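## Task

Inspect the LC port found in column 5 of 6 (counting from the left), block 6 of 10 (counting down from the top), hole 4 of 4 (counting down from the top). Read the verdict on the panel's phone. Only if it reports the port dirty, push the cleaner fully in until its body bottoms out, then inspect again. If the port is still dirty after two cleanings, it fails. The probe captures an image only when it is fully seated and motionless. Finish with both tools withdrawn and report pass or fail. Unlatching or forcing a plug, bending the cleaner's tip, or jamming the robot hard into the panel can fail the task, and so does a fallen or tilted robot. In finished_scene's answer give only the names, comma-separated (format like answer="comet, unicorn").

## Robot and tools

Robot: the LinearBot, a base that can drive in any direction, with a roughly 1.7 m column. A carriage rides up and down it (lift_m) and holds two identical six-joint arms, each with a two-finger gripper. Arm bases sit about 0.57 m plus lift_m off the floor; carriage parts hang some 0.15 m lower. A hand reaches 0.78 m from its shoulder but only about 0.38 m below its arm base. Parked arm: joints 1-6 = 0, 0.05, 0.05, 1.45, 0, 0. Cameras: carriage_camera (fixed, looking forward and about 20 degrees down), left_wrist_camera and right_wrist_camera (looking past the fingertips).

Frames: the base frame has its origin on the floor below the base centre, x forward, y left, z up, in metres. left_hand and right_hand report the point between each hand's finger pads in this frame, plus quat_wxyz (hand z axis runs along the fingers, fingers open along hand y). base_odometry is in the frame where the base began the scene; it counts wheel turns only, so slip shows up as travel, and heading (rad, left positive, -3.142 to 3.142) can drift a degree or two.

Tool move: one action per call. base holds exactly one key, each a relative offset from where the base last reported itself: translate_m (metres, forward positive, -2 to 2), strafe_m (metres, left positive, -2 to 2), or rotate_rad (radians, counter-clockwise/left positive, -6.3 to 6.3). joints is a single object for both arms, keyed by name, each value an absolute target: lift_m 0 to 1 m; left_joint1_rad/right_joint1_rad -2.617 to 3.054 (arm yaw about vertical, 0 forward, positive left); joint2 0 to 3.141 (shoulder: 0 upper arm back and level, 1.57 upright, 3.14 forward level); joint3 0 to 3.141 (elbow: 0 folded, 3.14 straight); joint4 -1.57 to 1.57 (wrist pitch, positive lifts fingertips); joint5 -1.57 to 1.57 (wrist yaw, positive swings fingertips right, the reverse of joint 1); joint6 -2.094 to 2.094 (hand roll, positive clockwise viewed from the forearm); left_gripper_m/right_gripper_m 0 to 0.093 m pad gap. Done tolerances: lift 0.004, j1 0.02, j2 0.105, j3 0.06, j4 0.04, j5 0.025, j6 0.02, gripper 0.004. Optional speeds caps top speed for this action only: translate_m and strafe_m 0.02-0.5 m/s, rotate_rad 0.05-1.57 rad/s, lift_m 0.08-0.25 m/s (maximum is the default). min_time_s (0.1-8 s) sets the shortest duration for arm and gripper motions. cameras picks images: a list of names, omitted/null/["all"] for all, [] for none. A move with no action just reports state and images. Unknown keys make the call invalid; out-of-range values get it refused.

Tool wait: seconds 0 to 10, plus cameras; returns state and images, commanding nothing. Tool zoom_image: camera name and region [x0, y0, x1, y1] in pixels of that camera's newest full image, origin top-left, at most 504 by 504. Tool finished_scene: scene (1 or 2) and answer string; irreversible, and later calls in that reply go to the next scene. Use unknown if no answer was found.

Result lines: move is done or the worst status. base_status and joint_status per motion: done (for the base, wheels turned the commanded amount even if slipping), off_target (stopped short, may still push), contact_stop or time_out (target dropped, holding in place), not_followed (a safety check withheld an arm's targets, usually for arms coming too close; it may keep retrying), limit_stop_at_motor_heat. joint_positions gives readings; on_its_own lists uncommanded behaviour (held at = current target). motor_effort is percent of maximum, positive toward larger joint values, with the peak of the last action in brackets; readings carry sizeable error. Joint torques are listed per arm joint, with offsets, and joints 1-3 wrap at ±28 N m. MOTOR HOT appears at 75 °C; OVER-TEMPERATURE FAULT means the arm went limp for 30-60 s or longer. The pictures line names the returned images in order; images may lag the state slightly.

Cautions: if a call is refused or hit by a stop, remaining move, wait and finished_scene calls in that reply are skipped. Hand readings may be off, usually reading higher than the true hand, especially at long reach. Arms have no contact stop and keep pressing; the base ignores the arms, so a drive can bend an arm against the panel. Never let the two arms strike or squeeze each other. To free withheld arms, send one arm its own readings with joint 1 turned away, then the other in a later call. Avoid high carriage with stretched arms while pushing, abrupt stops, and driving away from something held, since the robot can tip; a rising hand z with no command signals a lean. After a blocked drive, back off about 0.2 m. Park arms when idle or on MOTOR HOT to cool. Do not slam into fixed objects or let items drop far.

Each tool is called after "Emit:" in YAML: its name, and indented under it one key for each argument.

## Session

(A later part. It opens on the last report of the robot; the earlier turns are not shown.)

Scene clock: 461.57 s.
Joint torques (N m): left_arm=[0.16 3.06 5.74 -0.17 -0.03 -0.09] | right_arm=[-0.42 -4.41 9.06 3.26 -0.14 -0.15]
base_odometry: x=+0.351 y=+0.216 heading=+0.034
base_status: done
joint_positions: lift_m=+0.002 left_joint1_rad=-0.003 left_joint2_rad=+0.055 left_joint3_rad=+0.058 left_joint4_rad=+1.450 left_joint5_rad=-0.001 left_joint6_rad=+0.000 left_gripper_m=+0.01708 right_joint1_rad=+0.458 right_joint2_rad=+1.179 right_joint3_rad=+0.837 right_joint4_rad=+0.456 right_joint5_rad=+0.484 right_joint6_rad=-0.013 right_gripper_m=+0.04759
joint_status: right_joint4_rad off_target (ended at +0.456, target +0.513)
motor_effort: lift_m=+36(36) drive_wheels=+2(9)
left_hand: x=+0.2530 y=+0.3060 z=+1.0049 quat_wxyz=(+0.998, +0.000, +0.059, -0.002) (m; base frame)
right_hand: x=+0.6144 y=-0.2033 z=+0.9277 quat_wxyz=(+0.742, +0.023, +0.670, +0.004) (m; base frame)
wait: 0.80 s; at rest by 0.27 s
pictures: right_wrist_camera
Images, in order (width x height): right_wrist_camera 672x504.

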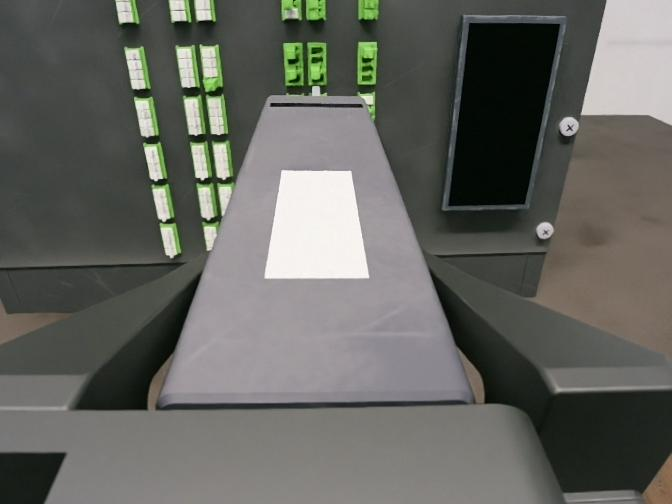

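Emit:
move:
  base: {"translate_m": 0.007}
  joints: {"right_joint4_rad": 0.507}
  speeds: {"translate_m": 0.02}
  cameras: []

Emit:
wait:
  seconds: 0.8
  cameras: ["right_wrist_camera"]

Emit:
zoom_image:
  camera: "right_wrist_camera"
  region: [280, 40, 340, 100]

Scene clock: 467.80 s.
Joint torques (N m): left_arm=[0.21 3.06 5.78 -0.13 -0.03 -0.09] | right_arm=[-0.43 -4.49 9.13 3.26 -0.14 -0.17]
move: off_target
base_odometry: x=+0.358 y=+0.217 heading=+0.034
base_status: done
joint_positions: lift_m=+0.002 left_joint1_rad=-0.003 left_joint2_rad=+0.055 left_joint3_rad=+0.058 left_joint4_rad=+1.450 left_joint5_rad=-0.001 left_joint6_rad=+0.000 left_gripper_m=+0.01708 right_joint1_rad=+0.458 right_joint2_rad=+1.179 right_joint3_rad=+0.837 right_joint4_rad=+0.452 right_joint5_rad=+0.484 right_joint6_rad=-0.013 right_gripper_m=+0.04759
joint_status: right_joint4_rad off_target (ended at +0.451, target +0.507)
motor_effort: lift_m=+36(36) drive_wheels=+1(11)
left_hand: x=+0.2530 y=+0.3060 z=+1.0049 quat_wxyz=(+0.998, +0.000, +0.059, -0.002) (m; base frame)
right_hand: x=+0.6145 y=-0.2032 z=+0.9267 quat_wxyz=(+0.741, +0.022, +0.672, +0.003) (m; base frame)
pictures: none
No camera images: "cameras" was empty.

Scene clock: 468.60 s.
Joint torques (N m): left_arm=[0.18 3.06 5.72 -0.17 -0.03 -0.08] | right_arm=[-0.39 -4.46 9.14 3.26 -0.15 -0.16]
base_odometry: x=+0.358 y=+0.217 heading=+0.034
base_status: done
joint_positions: lift_m=+0.002 left_joint1_rad=-0.003 left_joint2_rad=+0.055 left_joint3_rad=+0.058 left_joint4_rad=+1.450 left_joint5_rad=-0.001 left_joint6_rad=+0.000 left_gripper_m=+0.01708 right_joint1_rad=+0.458 right_joint2_rad=+1.179 right_joint3_rad=+0.837 right_joint4_rad=+0.452 right_joint5_rad=+0.484 right_joint6_rad=-0.013 right_gripper_m=+0.04759
joint_status: right_joint4_rad off_target (ended at +0.451, target +0.507)
motor_effort: lift_m=+36(36) drive_wheels=+2(11)
left_hand: x=+0.2530 y=+0.3060 z=+1.0049 quat_wxyz=(+0.998, +0.000, +0.059, -0.002) (m; base frame)
right_hand: x=+0.6145 y=-0.2032 z=+0.9267 quat_wxyz=(+0.741, +0.022, +0.672, +0.003) (m; base frame)
wait: 0.80 s; at rest by 0.27 s
pictures: right_wrist_camera
Images, in order (width x height): right_wrist_camera 672x504.

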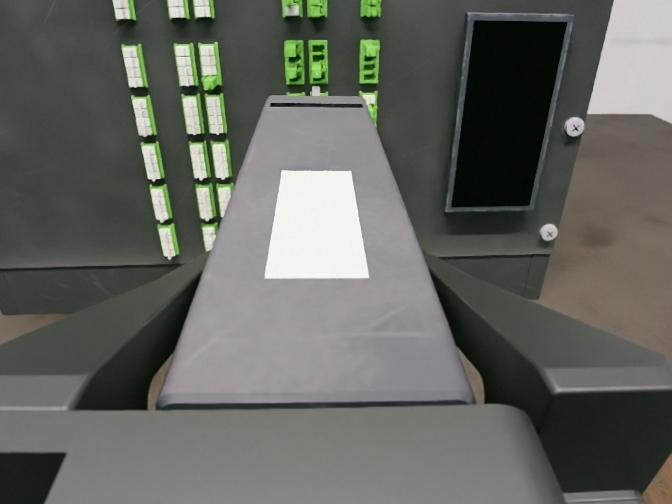

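Scaled by 8.400.

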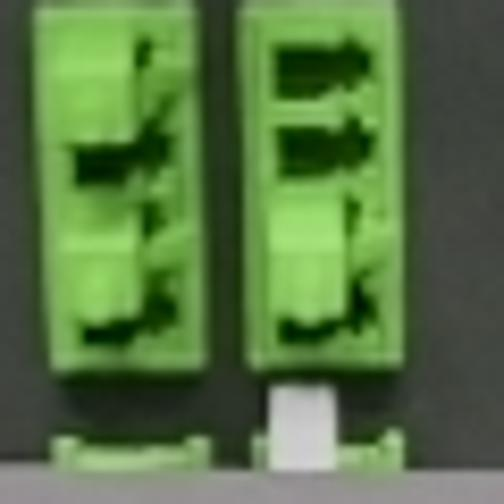

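Emit:
move:
  joints: {"lift_m": 0.0065}
  base: {"strafe_m": -0.002}
  speeds: {"strafe_m": 0.02}
  cameras: []

Emit:
wait:
  seconds: 0.8
  cameras: ["right_wrist_camera"]

Emit:
zoom_image:
  camera: "right_wrist_camera"
  region: [280, 40, 340, 100]

Scene clock: 475.33 s.
Joint torques (N m): left_arm=[0.1 2.99 5.75 -0.17 0 -0.08] | right_arm=[-0.29 -4.62 9.21 3.25 -0.11 -0.14]
move: done
base_odometry: x=+0.359 y=+0.215 heading=+0.034
base_status: done
joint_positions: lift_m=+0.007 left_joint1_rad=-0.003 left_joint2_rad=+0.055 left_joint3_rad=+0.058 left_joint4_rad=+1.450 left_joint5_rad=-0.001 left_joint6_rad=+0.000 left_gripper_m=+0.01708 right_joint1_rad=+0.456 right_joint2_rad=+1.180 right_joint3_rad=+0.836 right_joint4_rad=+0.452 right_joint5_rad=+0.482 right_joint6_rad=-0.013 right_gripper_m=+0.04759
joint_status: all done
motor_effort: lift_m=+35(41) drive_wheels=-5(6)
left_hand: x=+0.2530 y=+0.3060 z=+1.0090 quat_wxyz=(+0.998, +0.000, +0.059, -0.001) (m; base frame)
right_hand: x=+0.6147 y=-0.2035 z=+0.9302 quat_wxyz=(+0.740, +0.022, +0.672, +0.003) (m; base frame)
pictures: none
No camera images: "cameras" was empty.

Scene clock: 476.13 s.
Joint torques (N m): left_arm=[0.16 3.03 5.78 -0.17 -0.04 -0.08] | right_arm=[-0.29 -4.44 9.24 3.26 -0.12 -0.16]
base_odometry: x=+0.359 y=+0.215 heading=+0.034
base_status: done
joint_positions: lift_m=+0.007 left_joint1_rad=-0.003 left_joint2_rad=+0.055 left_joint3_rad=+0.058 left_joint4_rad=+1.450 left_joint5_rad=-0.001 left_joint6_rad=+0.000 left_gripper_m=+0.01708 right_joint1_rad=+0.456 right_joint2_rad=+1.180 right_joint3_rad=+0.836 right_joint4_rad=+0.452 right_joint5_rad=+0.482 right_joint6_rad=-0.013 right_gripper_m=+0.04759
joint_status: all done
motor_effort: lift_m=+35(41) drive_wheels=-4(6)
left_hand: x=+0.2530 y=+0.3060 z=+1.0090 quat_wxyz=(+0.998, +0.000, +0.059, -0.001) (m; base frame)
right_hand: x=+0.6147 y=-0.2035 z=+0.9302 quat_wxyz=(+0.740, +0.022, +0.672, +0.003) (m; base frame)
wait: 0.80 s; at rest by 0.27 s
pictures: right_wrist_camera
Images, in order (width x height): right_wrist_camera 672x504.

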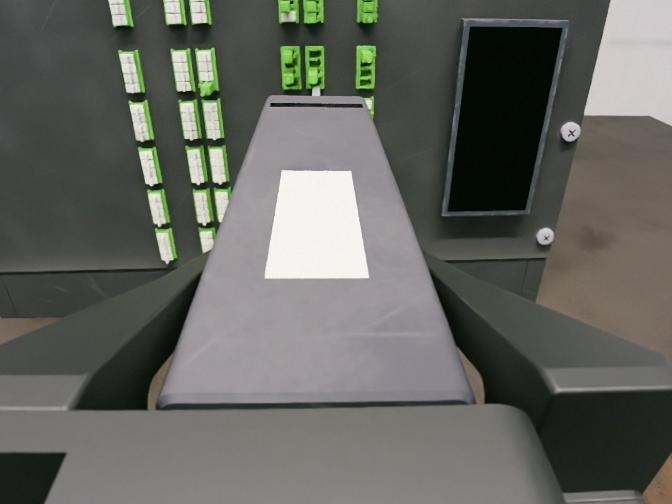

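Scaled by 8.400.

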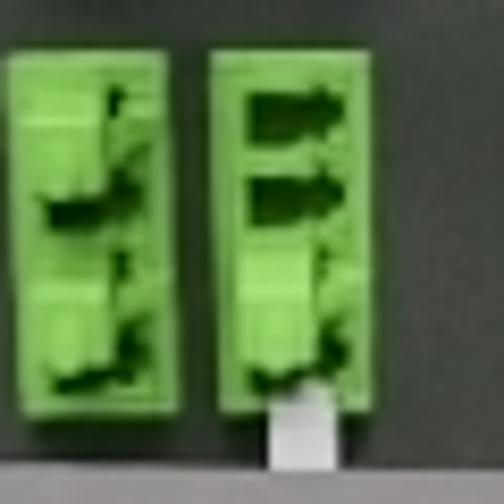

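Emit:
move:
  base: {"strafe_m": 0.0013}
  speeds: {"strafe_m": 0.02}
  cameras: []

Emit:
wait:
  seconds: 0.8
  cameras: ["right_wrist_camera"]

Emit:
zoom_image:
  camera: "right_wrist_camera"
  region: [280, 40, 340, 100]

Scene clock: 479.53 s.
Joint torques (N m): left_arm=[0.16 3.04 5.65 -0.17 0.02 -0.09] | right_arm=[-0.18 -4.48 9.25 3.24 -0.11 -0.15]
move: done
base_odometry: x=+0.359 y=+0.216 heading=+0.035
base_status: done
joint_positions: lift_m=+0.007 left_joint1_rad=-0.003 left_joint2_rad=+0.055 left_joint3_rad=+0.058 left_joint4_rad=+1.450 left_joint5_rad=-0.001 left_joint6_rad=+0.000 left_gripper_m=+0.01708 right_joint1_rad=+0.456 right_joint2_rad=+1.180 right_joint3_rad=+0.836 right_joint4_rad=+0.452 right_joint5_rad=+0.480 right_joint6_rad=-0.013 right_gripper_m=+0.04759
joint_status: not commanded
motor_effort: lift_m=+35(35) drive_wheels=-2(6)
left_hand: x=+0.2530 y=+0.3061 z=+1.0090 quat_wxyz=(+0.998, -0.001, +0.059, -0.001) (m; base frame)
right_hand: x=+0.6147 y=-0.2031 z=+0.9303 quat_wxyz=(+0.740, +0.021, +0.672, +0.004) (m; base frame)
pictures: none
No camera images: "cameras" was empty.

Scene clock: 480.33 s.
Joint torques (N m): left_arm=[0.13 3.04 5.72 -0.18 -0.03 -0.09] | right_arm=[-0.23 -4.53 9.26 3.27 -0.13 -0.15]
base_odometry: x=+0.359 y=+0.216 heading=+0.035
base_status: done
joint_positions: lift_m=+0.007 left_joint1_rad=-0.003 left_joint2_rad=+0.055 left_joint3_rad=+0.058 left_joint4_rad=+1.450 left_joint5_rad=-0.001 left_joint6_rad=+0.000 left_gripper_m=+0.01708 right_joint1_rad=+0.456 right_joint2_rad=+1.180 right_joint3_rad=+0.836 right_joint4_rad=+0.452 right_joint5_rad=+0.480 right_joint6_rad=-0.013 right_gripper_m=+0.04759
joint_status: not commanded
motor_effort: lift_m=+35(35) drive_wheels=-1(6)
left_hand: x=+0.2530 y=+0.3061 z=+1.0090 quat_wxyz=(+0.998, -0.001, +0.059, -0.001) (m; base frame)
right_hand: x=+0.6147 y=-0.2031 z=+0.9303 quat_wxyz=(+0.740, +0.021, +0.672, +0.004) (m; base frame)
wait: 0.80 s; at rest by 0.27 s
pictures: right_wrist_camera
Images, in order (width x height): right_wrist_camera 672x504.

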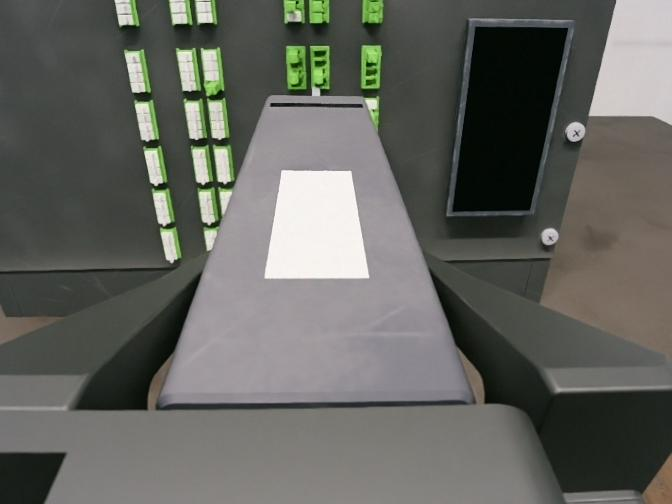

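Scaled by 8.400.

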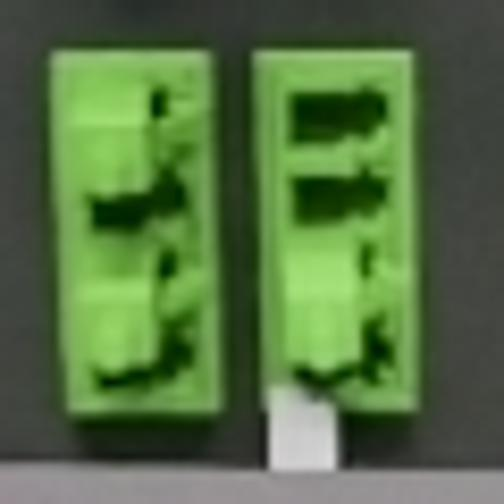

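Emit:
move:
  base: {"strafe_m": -0.002}
  speeds: {"strafe_m": 0.02}
  cameras: []

Emit:
wait:
  seconds: 0.8
  cameras: ["right_wrist_camera"]

Emit:
zoom_image:
  camera: "right_wrist_camera"
  region: [280, 40, 340, 100]

Scene clock: 483.73 s.
Joint torques (N m): left_arm=[0.05 3.06 5.68 -0.17 -0.03 -0.08] | right_arm=[-0.09 -4.53 9.22 3.24 -0.14 -0.16]
move: done
base_odometry: x=+0.359 y=+0.214 heading=+0.035
base_status: done
joint_positions: lift_m=+0.007 left_joint1_rad=-0.003 left_joint2_rad=+0.055 left_joint3_rad=+0.058 left_joint4_rad=+1.450 left_joint5_rad=-0.001 left_joint6_rad=+0.000 left_gripper_m=+0.01708 right_joint1_rad=+0.455 right_joint2_rad=+1.180 right_joint3_rad=+0.836 right_joint4_rad=+0.452 right_joint5_rad=+0.479 right_joint6_rad=-0.013 right_gripper_m=+0.04759
joint_status: not commanded
motor_effort: lift_m=+35(35) drive_wheels=+2(3)
left_hand: x=+0.2530 y=+0.3060 z=+1.0090 quat_wxyz=(+0.998, +0.000, +0.059, -0.001) (m; base frame)
right_hand: x=+0.6148 y=-0.2035 z=+0.9303 quat_wxyz=(+0.740, +0.022, +0.672, +0.004) (m; base frame)
pictures: none
No camera images: "cameras" was empty.

Scene clock: 484.53 s.
Joint torques (N m): left_arm=[0.12 3.06 5.68 -0.18 -0.03 -0.08] | right_arm=[-0.17 -4.56 9.2 3.26 -0.08 -0.15]
base_odometry: x=+0.359 y=+0.214 heading=+0.035
base_status: done
joint_positions: lift_m=+0.007 left_joint1_rad=-0.003 left_joint2_rad=+0.055 left_joint3_rad=+0.058 left_joint4_rad=+1.450 left_joint5_rad=-0.001 left_joint6_rad=+0.000 left_gripper_m=+0.01708 right_joint1_rad=+0.455 right_joint2_rad=+1.180 right_joint3_rad=+0.836 right_joint4_rad=+0.452 right_joint5_rad=+0.479 right_joint6_rad=-0.013 right_gripper_m=+0.04759
joint_status: not commanded
motor_effort: lift_m=+35(35) drive_wheels=+1(3)
left_hand: x=+0.2530 y=+0.3060 z=+1.0090 quat_wxyz=(+0.998, +0.000, +0.059, -0.001) (m; base frame)
right_hand: x=+0.6148 y=-0.2035 z=+0.9303 quat_wxyz=(+0.740, +0.022, +0.672, +0.004) (m; base frame)
wait: 0.80 s; at rest by 0.27 s
pictures: right_wrist_camera
Images, in order (width x height): right_wrist_camera 672x504.

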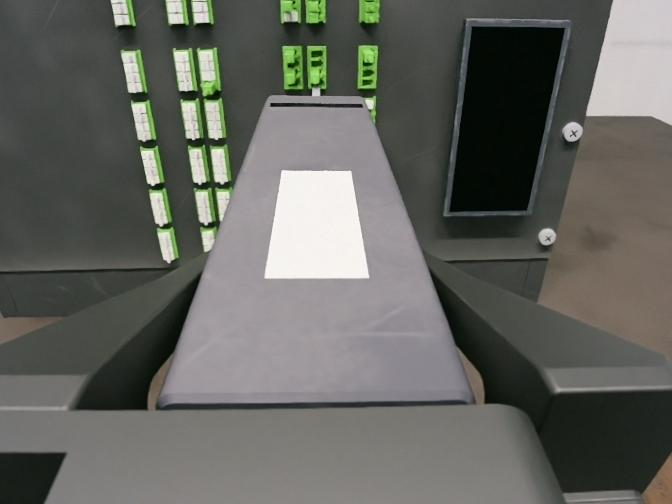

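Scaled by 8.400.

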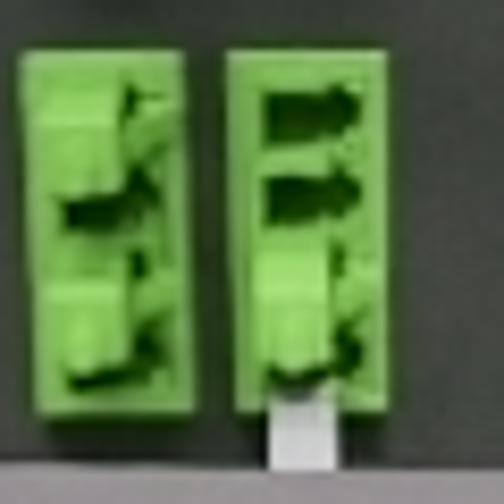

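Emit:
move:
  base: {"translate_m": 0.005}
  joints: {"lift_m": 0.0075}
  speeds: {"translate_m": 0.02}
  cameras: []

Emit:
wait:
  seconds: 0.8
  cameras: ["right_wrist_camera"]

Emit:
zoom_image:
  camera: "right_wrist_camera"
  region: [280, 40, 340, 100]

Scene clock: 507.60 s.
Joint torques (N m): left_arm=[0.13 3.07 5.71 -0.17 -0.03 -0.08] | right_arm=[-0.18 -4.63 9.31 3.26 -0.09 -0.15]
move: done
base_odometry: x=+0.364 y=+0.214 heading=+0.035
base_status: done
joint_positions: lift_m=+0.007 left_joint1_rad=-0.003 left_joint2_rad=+0.055 left_joint3_rad=+0.058 left_joint4_rad=+1.452 left_joint5_rad=-0.001 left_joint6_rad=+0.000 left_gripper_m=+0.01708 right_joint1_rad=+0.455 right_joint2_rad=+1.180 right_joint3_rad=+0.836 right_joint4_rad=+0.450 right_joint5_rad=+0.479 right_joint6_rad=-0.013 right_gripper_m=+0.04759
joint_status: all done
motor_effort: lift_m=+36(41) drive_wheels=-3(8)
left_hand: x=+0.2527 y=+0.3060 z=+1.0099 quat_wxyz=(+0.998, +0.000, +0.058, -0.001) (m; base frame)
right_hand: x=+0.6149 y=-0.2035 z=+0.9306 quat_wxyz=(+0.740, +0.021, +0.673, +0.003) (m; base frame)
pictures: none
No camera images: "cameras" was empty.

Scene clock: 508.40 s.
Joint torques (N m): left_arm=[0.12 3.06 5.72 -0.19 -0.03 -0.08] | right_arm=[-0.14 -4.51 9.22 3.28 -0.11 -0.14]
base_odometry: x=+0.364 y=+0.214 heading=+0.035
base_status: done
joint_positions: lift_m=+0.007 left_joint1_rad=-0.003 left_joint2_rad=+0.055 left_joint3_rad=+0.058 left_joint4_rad=+1.452 left_joint5_rad=-0.001 left_joint6_rad=+0.000 left_gripper_m=+0.01708 right_joint1_rad=+0.455 right_joint2_rad=+1.180 right_joint3_rad=+0.836 right_joint4_rad=+0.450 right_joint5_rad=+0.479 right_joint6_rad=-0.013 right_gripper_m=+0.04759
joint_status: all done
motor_effort: lift_m=+36(41) drive_wheels=-1(8)
left_hand: x=+0.2527 y=+0.3060 z=+1.0099 quat_wxyz=(+0.998, +0.000, +0.058, -0.001) (m; base frame)
right_hand: x=+0.6149 y=-0.2035 z=+0.9306 quat_wxyz=(+0.740, +0.021, +0.673, +0.003) (m; base frame)
wait: 0.80 s; at rest by 0.27 s
pictures: right_wrist_camera
Images, in order (width x height): right_wrist_camera 672x504.

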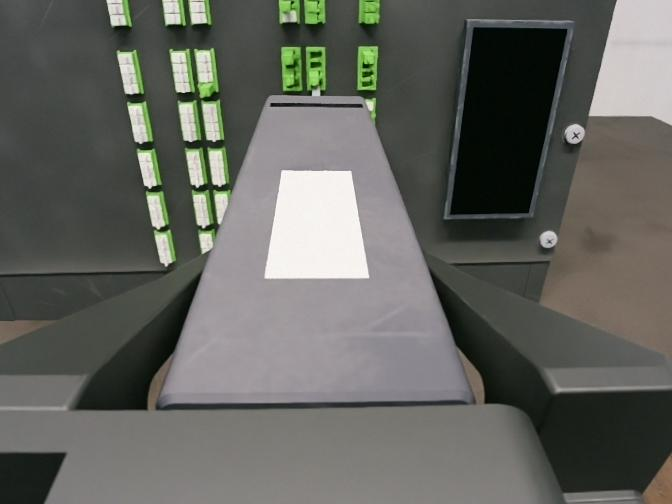

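Scaled by 8.400.

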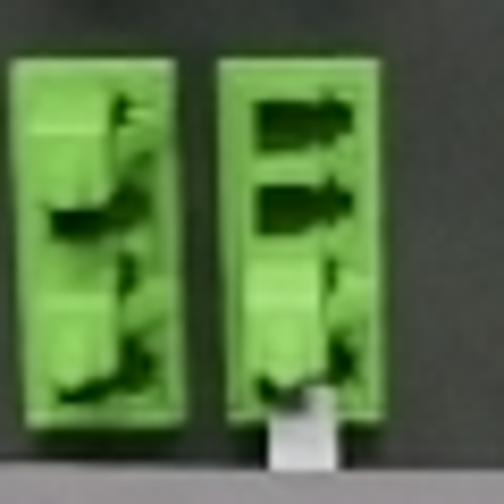

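Emit:
move:
  base: {"strafe_m": 0.0008}
  joints: {"right_joint4_rad": 0.514}
  speeds: {"strafe_m": 0.02}
  cameras: []

Emit:
wait:
  seconds: 0.8
  cameras: ["right_wrist_camera"]

Emit:
zoom_image:
  camera: "right_wrist_camera"
  region: [280, 40, 340, 100]

Scene clock: 512.73 s.
Joint torques (N m): left_arm=[0.01 3.03 5.7 -0.16 0 -0.09] | right_arm=[-0.1 -4.55 9.22 3.36 -0.09 -0.15]
move: off_target
base_odometry: x=+0.364 y=+0.215 heading=+0.035
base_status: done
joint_positions: lift_m=+0.007 left_joint1_rad=-0.003 left_joint2_rad=+0.055 left_joint3_rad=+0.058 left_joint4_rad=+1.452 left_joint5_rad=-0.001 left_joint6_rad=+0.000 left_gripper_m=+0.01708 right_joint1_rad=+0.455 right_joint2_rad=+1.180 right_joint3_rad=+0.836 right_joint4_rad=+0.450 right_joint5_rad=+0.479 right_joint6_rad=-0.013 right_gripper_m=+0.04759
joint_status: right_joint4_rad off_target (ended at +0.450, target +0.514)
motor_effort: lift_m=+36(36) drive_wheels=-4(4)
left_hand: x=+0.2527 y=+0.3060 z=+1.0099 quat_wxyz=(+0.998, +0.000, +0.058, -0.001) (m; base frame)
right_hand: x=+0.6148 y=-0.2032 z=+0.9306 quat_wxyz=(+0.740, +0.021, +0.673, +0.004) (m; base frame)
pictures: none
No camera images: "cameras" was empty.

Scene clock: 513.53 s.
Joint torques (N m): left_arm=[0.14 3.04 5.7 -0.19 -0.03 -0.08] | right_arm=[-0.18 -4.66 9.22 3.37 -0.09 -0.17]
base_odometry: x=+0.364 y=+0.215 heading=+0.035
base_status: done
joint_positions: lift_m=+0.007 left_joint1_rad=-0.003 left_joint2_rad=+0.055 left_joint3_rad=+0.058 left_joint4_rad=+1.452 left_joint5_rad=-0.001 left_joint6_rad=+0.000 left_gripper_m=+0.01708 right_joint1_rad=+0.455 right_joint2_rad=+1.180 right_joint3_rad=+0.836 right_joint4_rad=+0.450 right_joint5_rad=+0.479 right_joint6_rad=-0.013 right_gripper_m=+0.04759
joint_status: right_joint4_rad off_target (ended at +0.450, target +0.514)
motor_effort: lift_m=+36(36) drive_wheels=-2(4)
left_hand: x=+0.2527 y=+0.3060 z=+1.0099 quat_wxyz=(+0.998, +0.000, +0.058, -0.001) (m; base frame)
right_hand: x=+0.6148 y=-0.2032 z=+0.9306 quat_wxyz=(+0.740, +0.021, +0.673, +0.004) (m; base frame)
wait: 0.80 s; at rest by 0.27 s
pictures: right_wrist_camera
Images, in order (width x height): right_wrist_camera 672x504.

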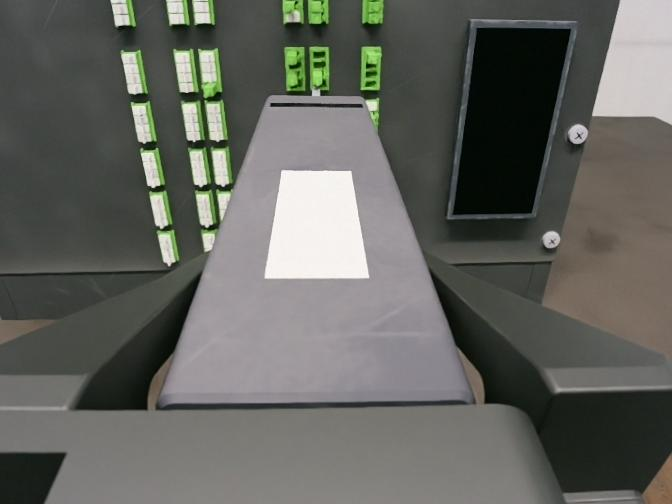

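Scaled by 8.400.

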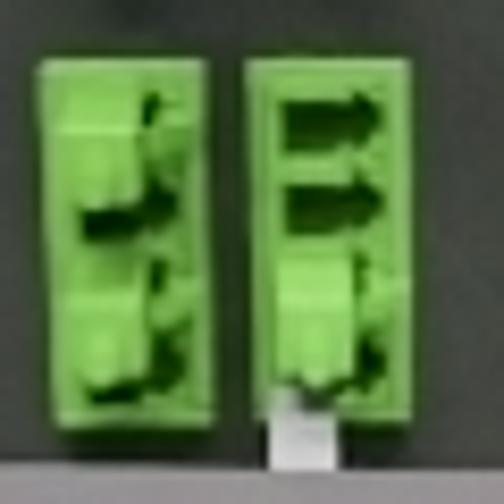

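Emit:
move:
  base: {"strafe_m": -0.0014}
  joints: {"right_joint4_rad": 0.518}
  speeds: {"strafe_m": 0.02}
  cameras: []

Emit:
wait:
  seconds: 0.8
  cameras: ["right_wrist_camera"]

Emit:
zoom_image:
  camera: "right_wrist_camera"
  region: [280, 40, 340, 100]

Scene clock: 517.03 s.
Joint torques (N m): left_arm=[0.08 2.99 5.55 -0.18 -0.03 -0.09] | right_arm=[-0.13 -4.53 9.18 3.39 -0.09 -0.14]
move: off_target
base_odometry: x=+0.364 y=+0.214 heading=+0.035
base_status: done
joint_positions: lift_m=+0.007 left_joint1_rad=-0.003 left_joint2_rad=+0.055 left_joint3_rad=+0.058 left_joint4_rad=+1.452 left_joint5_rad=-0.001 left_joint6_rad=+0.000 left_gripper_m=+0.01708 right_joint1_rad=+0.455 right_joint2_rad=+1.180 right_joint3_rad=+0.836 right_joint4_rad=+0.451 right_joint5_rad=+0.479 right_joint6_rad=-0.013 right_gripper_m=+0.04759
joint_status: right_joint4_rad off_target (ended at +0.451, target +0.518)
motor_effort: lift_m=+36(36) drive_wheels=+2(3)
left_hand: x=+0.2527 y=+0.3060 z=+1.0099 quat_wxyz=(+0.998, +0.000, +0.058, -0.001) (m; base frame)
right_hand: x=+0.6149 y=-0.2034 z=+0.9308 quat_wxyz=(+0.740, +0.021, +0.672, +0.004) (m; base frame)
pictures: none
No camera images: "cameras" was empty.

Scene clock: 517.83 s.
Joint torques (N m): left_arm=[0.12 3.03 5.74 -0.19 -0.03 -0.08] | right_arm=[-0.14 -4.57 9.22 3.38 -0.06 -0.16]
base_odometry: x=+0.364 y=+0.214 heading=+0.035
base_status: done
joint_positions: lift_m=+0.007 left_joint1_rad=-0.003 left_joint2_rad=+0.055 left_joint3_rad=+0.058 left_joint4_rad=+1.452 left_joint5_rad=-0.001 left_joint6_rad=+0.000 left_gripper_m=+0.01708 right_joint1_rad=+0.455 right_joint2_rad=+1.180 right_joint3_rad=+0.836 right_joint4_rad=+0.452 right_joint5_rad=+0.479 right_joint6_rad=-0.013 right_gripper_m=+0.04759
joint_status: right_joint4_rad off_target (ended at +0.451, target +0.518)
motor_effort: lift_m=+36(36) drive_wheels=+1(3)
left_hand: x=+0.2527 y=+0.3060 z=+1.0099 quat_wxyz=(+0.998, +0.000, +0.058, -0.001) (m; base frame)
right_hand: x=+0.6148 y=-0.2034 z=+0.9310 quat_wxyz=(+0.740, +0.021, +0.672, +0.004) (m; base frame)
wait: 0.80 s; at rest by 0.27 s
pictures: right_wrist_camera
Images, in order (width x height): right_wrist_camera 672x504.

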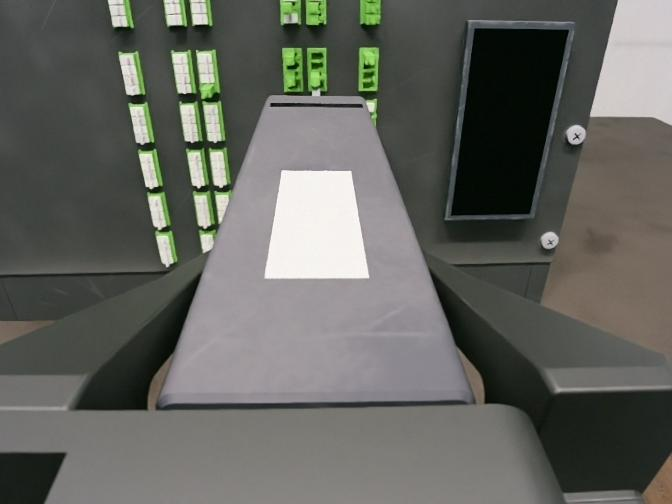

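Scaled by 8.400.

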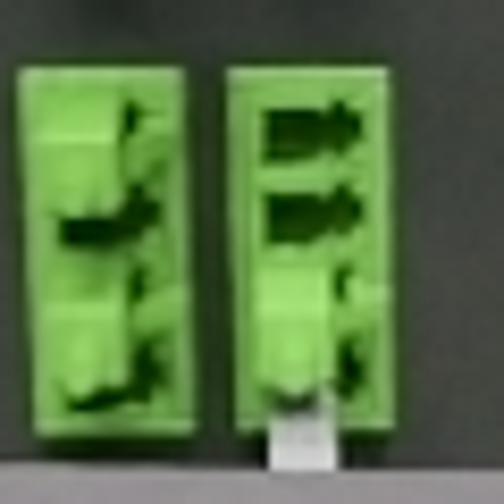

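Emit:
move:
  base: {"translate_m": 0.003}
  joints: {"lift_m": 0.0085}
  speeds: {"translate_m": 0.02}
  cameras: []

Emit:
wait:
  seconds: 0.8
  cameras: ["right_wrist_camera"]

Emit:
zoom_image:
  camera: "right_wrist_camera"
  region: [280, 40, 340, 100]

Scene clock: 520.83 s.
Joint torques (N m): left_arm=[0.1 2.85 5.6 -0.19 -0.03 -0.08] | right_arm=[-0.18 -4.48 9.22 3.33 -0.13 -0.15]
move: done
base_odometry: x=+0.367 y=+0.214 heading=+0.035
base_status: done
joint_positions: lift_m=+0.008 left_joint1_rad=-0.003 left_joint2_rad=+0.055 left_joint3_rad=+0.058 left_joint4_rad=+1.452 left_joint5_rad=-0.001 left_joint6_rad=+0.000 left_gripper_m=+0.01708 right_joint1_rad=+0.455 right_joint2_rad=+1.180 right_joint3_rad=+0.836 right_joint4_rad=+0.455 right_joint5_rad=+0.481 right_joint6_rad=-0.013 right_gripper_m=+0.04759
joint_status: all done
motor_effort: lift_m=+36(41) drive_wheels=+1(10)
left_hand: x=+0.2527 y=+0.3060 z=+1.0109 quat_wxyz=(+0.998, +0.000, +0.058, -0.001) (m; base frame)
right_hand: x=+0.6148 y=-0.2037 z=+0.9327 quat_wxyz=(+0.741, +0.022, +0.671, +0.004) (m; base frame)
pictures: none
No camera images: "cameras" was empty.

Scene clock: 521.63 s.
Joint torques (N m): left_arm=[0.12 3.04 5.7 -0.19 -0.04 -0.09] | right_arm=[-0.09 -4.46 9.24 3.33 -0.12 -0.15]
base_odometry: x=+0.367 y=+0.214 heading=+0.035
base_status: done
joint_positions: lift_m=+0.008 left_joint1_rad=-0.003 left_joint2_rad=+0.055 left_joint3_rad=+0.058 left_joint4_rad=+1.452 left_joint5_rad=-0.001 left_joint6_rad=+0.000 left_gripper_m=+0.01708 right_joint1_rad=+0.455 right_joint2_rad=+1.180 right_joint3_rad=+0.836 right_joint4_rad=+0.455 right_joint5_rad=+0.481 right_joint6_rad=-0.013 right_gripper_m=+0.04759
joint_status: all done
motor_effort: lift_m=+36(41) drive_wheels=+3(10)
left_hand: x=+0.2527 y=+0.3060 z=+1.0109 quat_wxyz=(+0.998, +0.000, +0.058, -0.001) (m; base frame)
right_hand: x=+0.6148 y=-0.2037 z=+0.9327 quat_wxyz=(+0.741, +0.022, +0.671, +0.004) (m; base frame)
wait: 0.80 s; at rest by 0.27 s
pictures: right_wrist_camera
Images, in order (width x height): right_wrist_camera 672x504.

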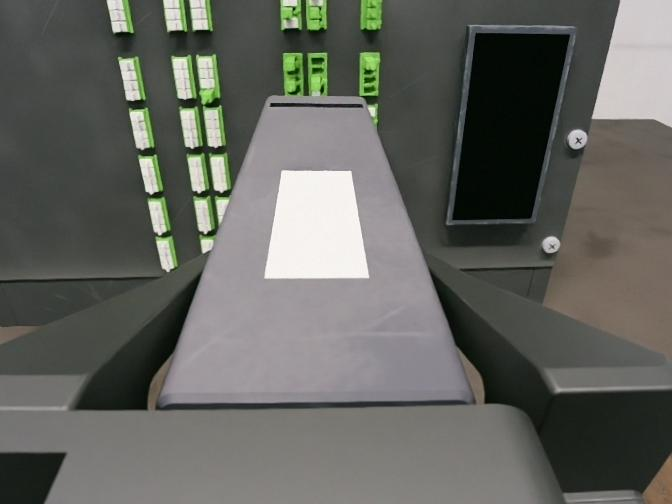

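Scaled by 8.400.

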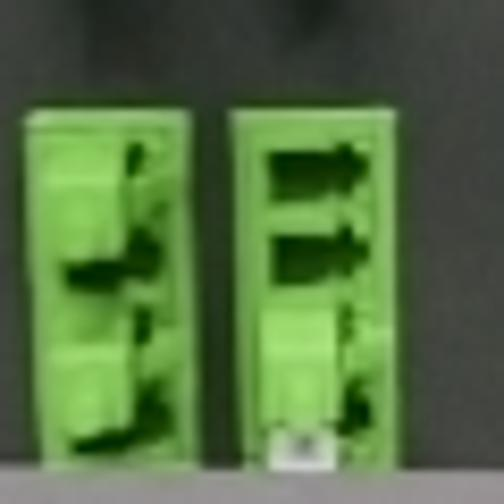

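Emit:
move:
  joints: {"lift_m": 0.0072}
  cameras: []

Emit:
wait:
  seconds: 0.8
  cameras: ["right_wrist_camera"]

Emit:
zoom_image:
  camera: "right_wrist_camera"
  region: [280, 40, 340, 100]

Scene clock: 525.17 s.
Joint torques (N m): left_arm=[0.12 3.06 5.71 -0.2 -0.03 -0.08] | right_arm=[-0.1 -4.53 9.14 3.36 -0.11 -0.15]
move: done
base_odometry: x=+0.367 y=+0.214 heading=+0.035
base_status: not commanded
joint_positions: lift_m=+0.007 left_joint1_rad=-0.003 left_joint2_rad=+0.055 left_joint3_rad=+0.058 left_joint4_rad=+1.452 left_joint5_rad=-0.001 left_joint6_rad=+0.000 left_gripper_m=+0.01708 right_joint1_rad=+0.455 right_joint2_rad=+1.180 right_joint3_rad=+0.836 right_joint4_rad=+0.457 right_joint5_rad=+0.481 right_joint6_rad=-0.013 right_gripper_m=+0.04759
joint_status: all done
motor_effort: lift_m=+35(35) drive_wheels=+0(3)
left_hand: x=+0.2527 y=+0.3060 z=+1.0097 quat_wxyz=(+0.998, +0.000, +0.058, -0.001) (m; base frame)
right_hand: x=+0.6147 y=-0.2038 z=+0.9319 quat_wxyz=(+0.742, +0.023, +0.670, +0.004) (m; base frame)
pictures: none
No camera images: "cameras" was empty.

Scene clock: 525.97 s.
Joint torques (N m): left_arm=[0.1 3.03 5.7 -0.19 -0.03 -0.08] | right_arm=[-0.16 -4.48 9.18 3.32 -0.11 -0.16]
base_odometry: x=+0.367 y=+0.214 heading=+0.035
base_status: not commanded
joint_positions: lift_m=+0.007 left_joint1_rad=-0.003 left_joint2_rad=+0.055 left_joint3_rad=+0.058 left_joint4_rad=+1.452 left_joint5_rad=-0.001 left_joint6_rad=+0.000 left_gripper_m=+0.01708 right_joint1_rad=+0.455 right_joint2_rad=+1.180 right_joint3_rad=+0.836 right_joint4_rad=+0.457 right_joint5_rad=+0.481 right_joint6_rad=-0.013 right_gripper_m=+0.04759
joint_status: all done
motor_effort: lift_m=+35(35) drive_wheels=+0(3)
left_hand: x=+0.2527 y=+0.3060 z=+1.0097 quat_wxyz=(+0.998, +0.000, +0.058, -0.001) (m; base frame)
right_hand: x=+0.6147 y=-0.2038 z=+0.9319 quat_wxyz=(+0.742, +0.023, +0.670, +0.004) (m; base frame)
wait: 0.80 s; at rest by 0.27 s
pictures: right_wrist_camera
Images, in order (width x height): right_wrist_camera 672x504.

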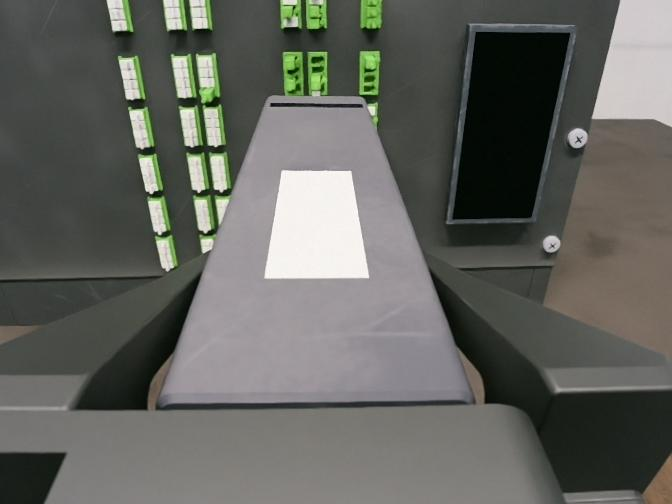

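Scaled by 8.400.

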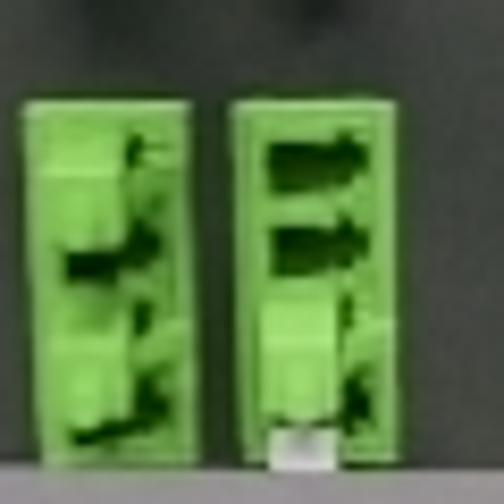

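Emit:
move:
  joints: {"right_joint4_rad": 0.508}
  cameras: []

Emit:
wait:
  seconds: 0.8
  cameras: ["right_wrist_camera"]

Emit:
zoom_image:
  camera: "right_wrist_camera"
  region: [280, 40, 340, 100]

Scene clock: 530.17 s.
Joint torques (N m): left_arm=[0.13 3.03 5.71 -0.19 -0.03 -0.09] | right_arm=[-0.13 -4.41 9.17 3.2 -0.11 -0.16]
move: off_target
base_odometry: x=+0.367 y=+0.214 heading=+0.035
base_status: not commanded
joint_positions: lift_m=+0.007 left_joint1_rad=-0.003 left_joint2_rad=+0.055 left_joint3_rad=+0.058 left_joint4_rad=+1.452 left_joint5_rad=-0.001 left_joint6_rad=+0.000 left_gripper_m=+0.01708 right_joint1_rad=+0.455 right_joint2_rad=+1.180 right_joint3_rad=+0.836 right_joint4_rad=+0.457 right_joint5_rad=+0.481 right_joint6_rad=-0.013 right_gripper_m=+0.04759
joint_status: right_joint4_rad off_target (ended at +0.457, target +0.508)
motor_effort: lift_m=+35(35) drive_wheels=+2(2)
left_hand: x=+0.2527 y=+0.3060 z=+1.0097 quat_wxyz=(+0.998, +0.000, +0.058, -0.001) (m; base frame)
right_hand: x=+0.6147 y=-0.2038 z=+0.9319 quat_wxyz=(+0.742, +0.023, +0.670, +0.004) (m; base frame)
pictures: none
No camera images: "cameras" was empty.

Scene clock: 530.97 s.
Joint torques (N m): left_arm=[0.12 3.04 5.71 -0.19 -0.04 -0.08] | right_arm=[-0.17 -4.49 9.21 3.21 -0.11 -0.15]
base_odometry: x=+0.367 y=+0.214 heading=+0.035
base_status: not commanded
joint_positions: lift_m=+0.007 left_joint1_rad=-0.003 left_joint2_rad=+0.055 left_joint3_rad=+0.058 left_joint4_rad=+1.452 left_joint5_rad=-0.001 left_joint6_rad=+0.000 left_gripper_m=+0.01708 right_joint1_rad=+0.455 right_joint2_rad=+1.180 right_joint3_rad=+0.836 right_joint4_rad=+0.457 right_joint5_rad=+0.481 right_joint6_rad=-0.013 right_gripper_m=+0.04759
joint_status: right_joint4_rad off_target (ended at +0.457, target +0.508)
motor_effort: lift_m=+35(35) drive_wheels=+1(2)
left_hand: x=+0.2527 y=+0.3060 z=+1.0097 quat_wxyz=(+0.998, +0.000, +0.058, -0.001) (m; base frame)
right_hand: x=+0.6147 y=-0.2038 z=+0.9319 quat_wxyz=(+0.742, +0.023, +0.670, +0.004) (m; base frame)
wait: 0.80 s; at rest by 0.27 s
pictures: right_wrist_camera
Images, in order (width x height): right_wrist_camera 672x504.

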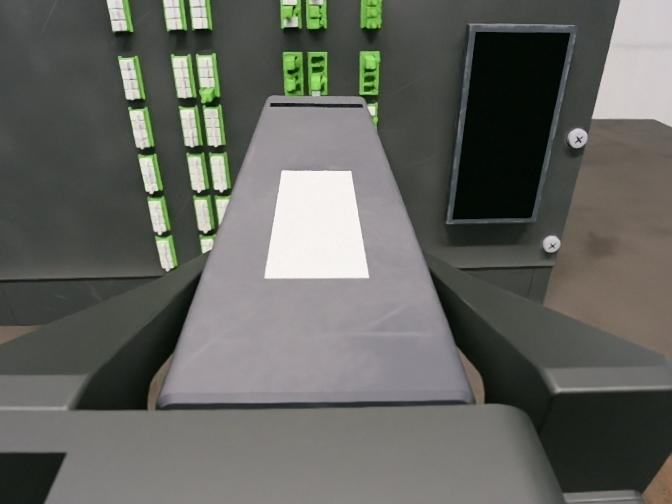

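Scaled by 8.400.

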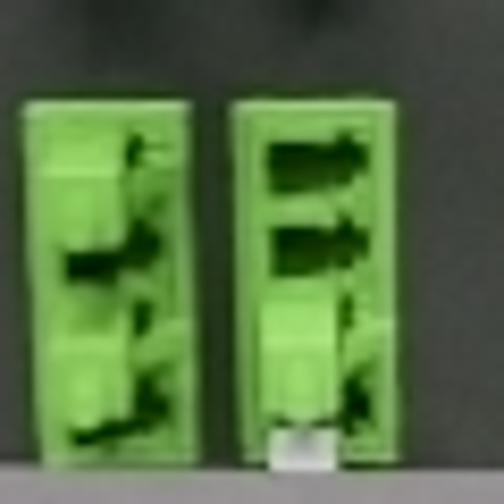

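Emit:
move:
  base: {"translate_m": 0.0015}
  joints: {"right_joint4_rad": 0.509}
  speeds: {"translate_m": 0.02}
  cameras: []

Emit:
wait:
  seconds: 0.8
  cameras: ["right_wrist_camera"]

Emit:
zoom_image:
  camera: "right_wrist_camera"
  region: [280, 40, 340, 100]

Scene clock: 534.20 s.
Joint torques (N m): left_arm=[0.13 2.99 5.82 -0.22 -0.04 -0.08] | right_arm=[-0.17 -4.56 9.24 3.24 -0.11 -0.16]
move: off_target
base_odometry: x=+0.368 y=+0.214 heading=+0.035
base_status: done
joint_positions: lift_m=+0.007 left_joint1_rad=-0.003 left_joint2_rad=+0.055 left_joint3_rad=+0.058 left_joint4_rad=+1.451 left_joint5_rad=-0.001 left_joint6_rad=+0.000 left_gripper_m=+0.01708 right_joint1_rad=+0.455 right_joint2_rad=+1.180 right_joint3_rad=+0.836 right_joint4_rad=+0.456 right_joint5_rad=+0.481 right_joint6_rad=-0.013 right_gripper_m=+0.04759
joint_status: right_joint4_rad off_target (ended at +0.456, target +0.509)
motor_effort: lift_m=+35(35) drive_wheels=+1(9)
left_hand: x=+0.2527 y=+0.3060 z=+1.0097 quat_wxyz=(+0.998, +0.000, +0.058, -0.001) (m; base frame)
right_hand: x=+0.6147 y=-0.2038 z=+0.9317 quat_wxyz=(+0.741, +0.023, +0.671, +0.004) (m; base frame)
pictures: none
No camera images: "cameras" was empty.

Scene clock: 535.00 s.
Joint torques (N m): left_arm=[0.12 3 5.71 -0.19 -0.03 -0.08] | right_arm=[-0.17 -4.48 9.25 3.23 -0.12 -0.16]
base_odometry: x=+0.368 y=+0.214 heading=+0.035
base_status: done
joint_positions: lift_m=+0.007 left_joint1_rad=-0.003 left_joint2_rad=+0.055 left_joint3_rad=+0.058 left_joint4_rad=+1.451 left_joint5_rad=-0.001 left_joint6_rad=+0.000 left_gripper_m=+0.01708 right_joint1_rad=+0.455 right_joint2_rad=+1.180 right_joint3_rad=+0.836 right_joint4_rad=+0.456 right_joint5_rad=+0.481 right_joint6_rad=-0.013 right_gripper_m=+0.04759
joint_status: right_joint4_rad off_target (ended at +0.456, target +0.509)
motor_effort: lift_m=+35(35) drive_wheels=-1(9)
left_hand: x=+0.2527 y=+0.3060 z=+1.0097 quat_wxyz=(+0.998, +0.000, +0.058, -0.001) (m; base frame)
right_hand: x=+0.6147 y=-0.2038 z=+0.9317 quat_wxyz=(+0.741, +0.023, +0.671, +0.004) (m; base frame)
wait: 0.80 s; at rest by 0.27 s
pictures: right_wrist_camera
Images, in order (width x height): right_wrist_camera 672x504.

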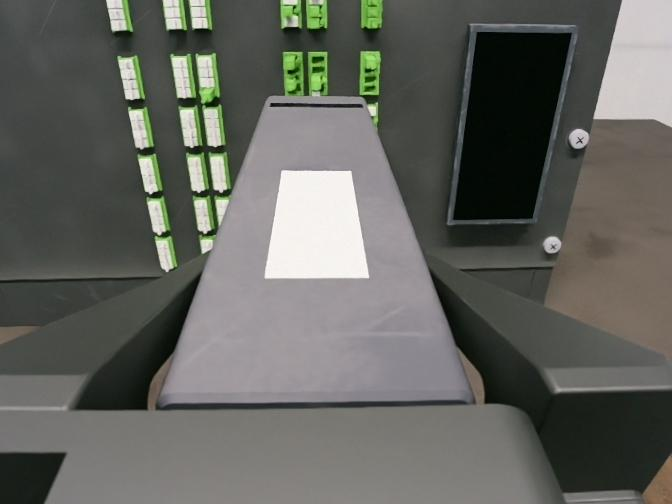

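Scaled by 8.400.

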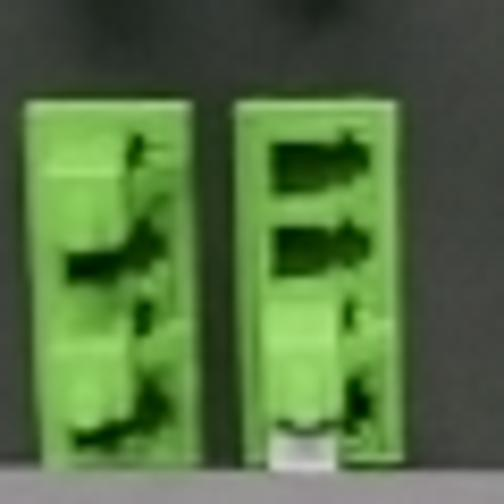

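Emit:
move:
  base: {"strafe_m": -0.0009}
  joints: {"lift_m": 0.0063}
  speeds: {"strafe_m": 0.02}
  cameras: []

Emit:
wait:
  seconds: 0.8
  cameras: ["right_wrist_camera"]

Emit:
zoom_image:
  camera: "right_wrist_camera"
  region: [280, 40, 340, 100]

Scene clock: 540.13 s.
Joint torques (N m): left_arm=[0.32 3.11 5.7 -0.18 0 -0.09] | right_arm=[-0.16 -4.68 9.26 3.22 -0.11 -0.15]
move: done
base_odometry: x=+0.368 y=+0.213 heading=+0.036
base_status: done
joint_positions: lift_m=+0.006 left_joint1_rad=-0.003 left_joint2_rad=+0.055 left_joint3_rad=+0.058 left_joint4_rad=+1.451 left_joint5_rad=-0.001 left_joint6_rad=+0.000 left_gripper_m=+0.01708 right_joint1_rad=+0.455 right_joint2_rad=+1.180 right_joint3_rad=+0.836 right_joint4_rad=+0.456 right_joint5_rad=+0.480 right_joint6_rad=-0.013 right_gripper_m=+0.04759
joint_status: all done
motor_effort: lift_m=+35(36) drive_wheels=+1(4)
left_hand: x=+0.2527 y=+0.3060 z=+1.0088 quat_wxyz=(+0.998, +0.000, +0.058, -0.001) (m; base frame)
right_hand: x=+0.6147 y=-0.2036 z=+0.9309 quat_wxyz=(+0.742, +0.022, +0.671, +0.004) (m; base frame)
pictures: none
No camera images: "cameras" was empty.

Scene clock: 540.93 s.
Joint torques (N m): left_arm=[0.13 3.07 5.72 -0.19 -0.03 -0.08] | right_arm=[-0.16 -4.53 9.18 3.22 -0.1 -0.14]
base_odometry: x=+0.368 y=+0.213 heading=+0.036
base_status: done
joint_positions: lift_m=+0.006 left_joint1_rad=-0.003 left_joint2_rad=+0.055 left_joint3_rad=+0.058 left_joint4_rad=+1.451 left_joint5_rad=-0.001 left_joint6_rad=+0.000 left_gripper_m=+0.01708 right_joint1_rad=+0.455 right_joint2_rad=+1.180 right_joint3_rad=+0.836 right_joint4_rad=+0.456 right_joint5_rad=+0.480 right_joint6_rad=-0.013 right_gripper_m=+0.04759
joint_status: all done
motor_effort: lift_m=+35(36) drive_wheels=+3(4)
left_hand: x=+0.2527 y=+0.3060 z=+1.0088 quat_wxyz=(+0.998, +0.000, +0.058, -0.001) (m; base frame)
right_hand: x=+0.6147 y=-0.2036 z=+0.9309 quat_wxyz=(+0.742, +0.022, +0.671, +0.004) (m; base frame)
wait: 0.80 s; at rest by 0.27 s
pictures: right_wrist_camera
Images, in order (width x height): right_wrist_camera 672x504.

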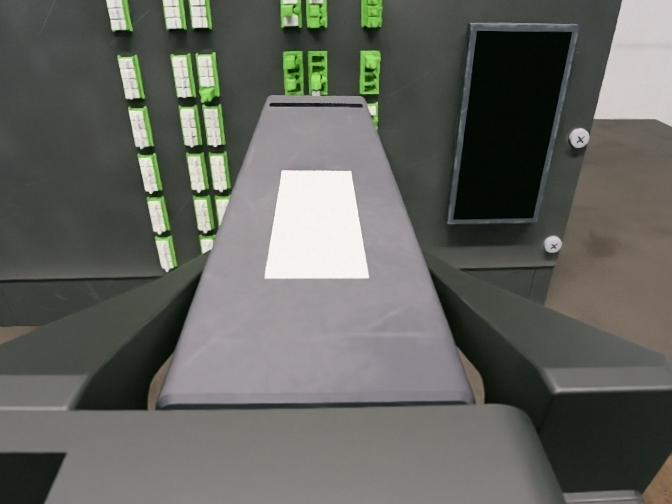

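Scaled by 8.400.

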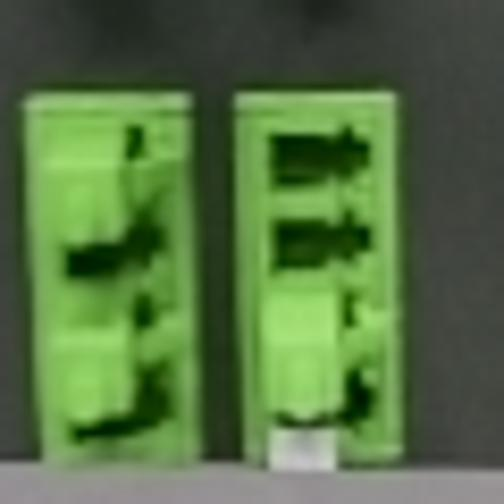

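Emit:
move:
  base: {"translate_m": 0.0025}
  speeds: {"translate_m": 0.02}
  cameras: []

Emit:
wait:
  seconds: 0.8
  cameras: ["right_wrist_camera"]

Emit:
zoom_image:
  camera: "right_wrist_camera"
  region: [280, 40, 340, 100]

Scene clock: 544.43 s.
Joint torques (N m): left_arm=[0.14 3.02 5.9 -0.2 -0.03 -0.08] | right_arm=[-0.09 -4.51 9.21 3.22 -0.1 -0.16]
move: done
base_odometry: x=+0.371 y=+0.213 heading=+0.036
base_status: done
joint_positions: lift_m=+0.006 left_joint1_rad=-0.003 left_joint2_rad=+0.055 left_joint3_rad=+0.058 left_joint4_rad=+1.451 left_joint5_rad=-0.001 left_joint6_rad=+0.000 left_gripper_m=+0.01708 right_joint1_rad=+0.455 right_joint2_rad=+1.180 right_joint3_rad=+0.836 right_joint4_rad=+0.457 right_joint5_rad=+0.479 right_joint6_rad=-0.013 right_gripper_m=+0.04759
joint_status: not commanded
motor_effort: lift_m=+35(35) drive_wheels=+2(12)
left_hand: x=+0.2527 y=+0.3060 z=+1.0088 quat_wxyz=(+0.998, +0.000, +0.058, -0.001) (m; base frame)
right_hand: x=+0.6147 y=-0.2036 z=+0.9311 quat_wxyz=(+0.742, +0.022, +0.670, +0.004) (m; base frame)
pictures: none
No camera images: "cameras" was empty.

Scene clock: 545.23 s.
Joint torques (N m): left_arm=[0.1 3.06 5.68 -0.18 -0.03 -0.08] | right_arm=[-0.16 -4.45 9.26 3.22 -0.11 -0.14]
base_odometry: x=+0.371 y=+0.213 heading=+0.036
base_status: done
joint_positions: lift_m=+0.006 left_joint1_rad=-0.003 left_joint2_rad=+0.055 left_joint3_rad=+0.058 left_joint4_rad=+1.451 left_joint5_rad=-0.001 left_joint6_rad=+0.000 left_gripper_m=+0.01708 right_joint1_rad=+0.455 right_joint2_rad=+1.180 right_joint3_rad=+0.836 right_joint4_rad=+0.457 right_joint5_rad=+0.479 right_joint6_rad=-0.013 right_gripper_m=+0.04759
joint_status: not commanded
motor_effort: lift_m=+35(35) drive_wheels=+1(12)
left_hand: x=+0.2527 y=+0.3060 z=+1.0088 quat_wxyz=(+0.998, +0.000, +0.058, -0.001) (m; base frame)
right_hand: x=+0.6147 y=-0.2036 z=+0.9311 quat_wxyz=(+0.742, +0.022, +0.670, +0.004) (m; base frame)
wait: 0.80 s; at rest by 0.27 s
pictures: right_wrist_camera
Images, in order (width x height): right_wrist_camera 672x504.

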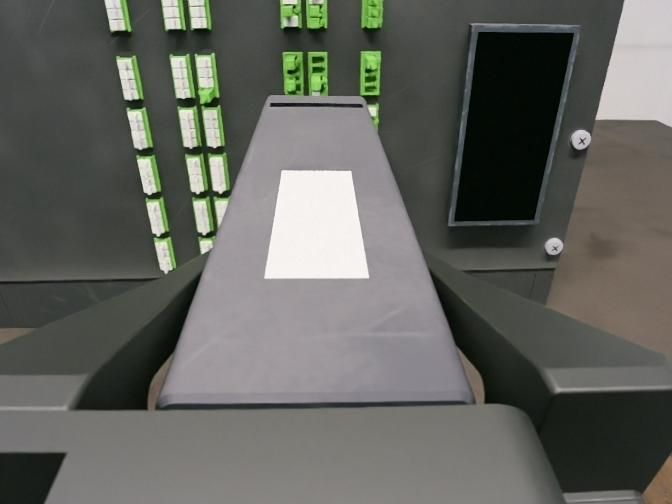

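Scaled by 8.400.

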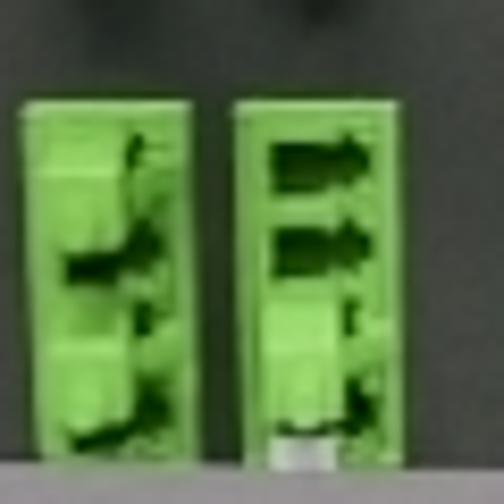

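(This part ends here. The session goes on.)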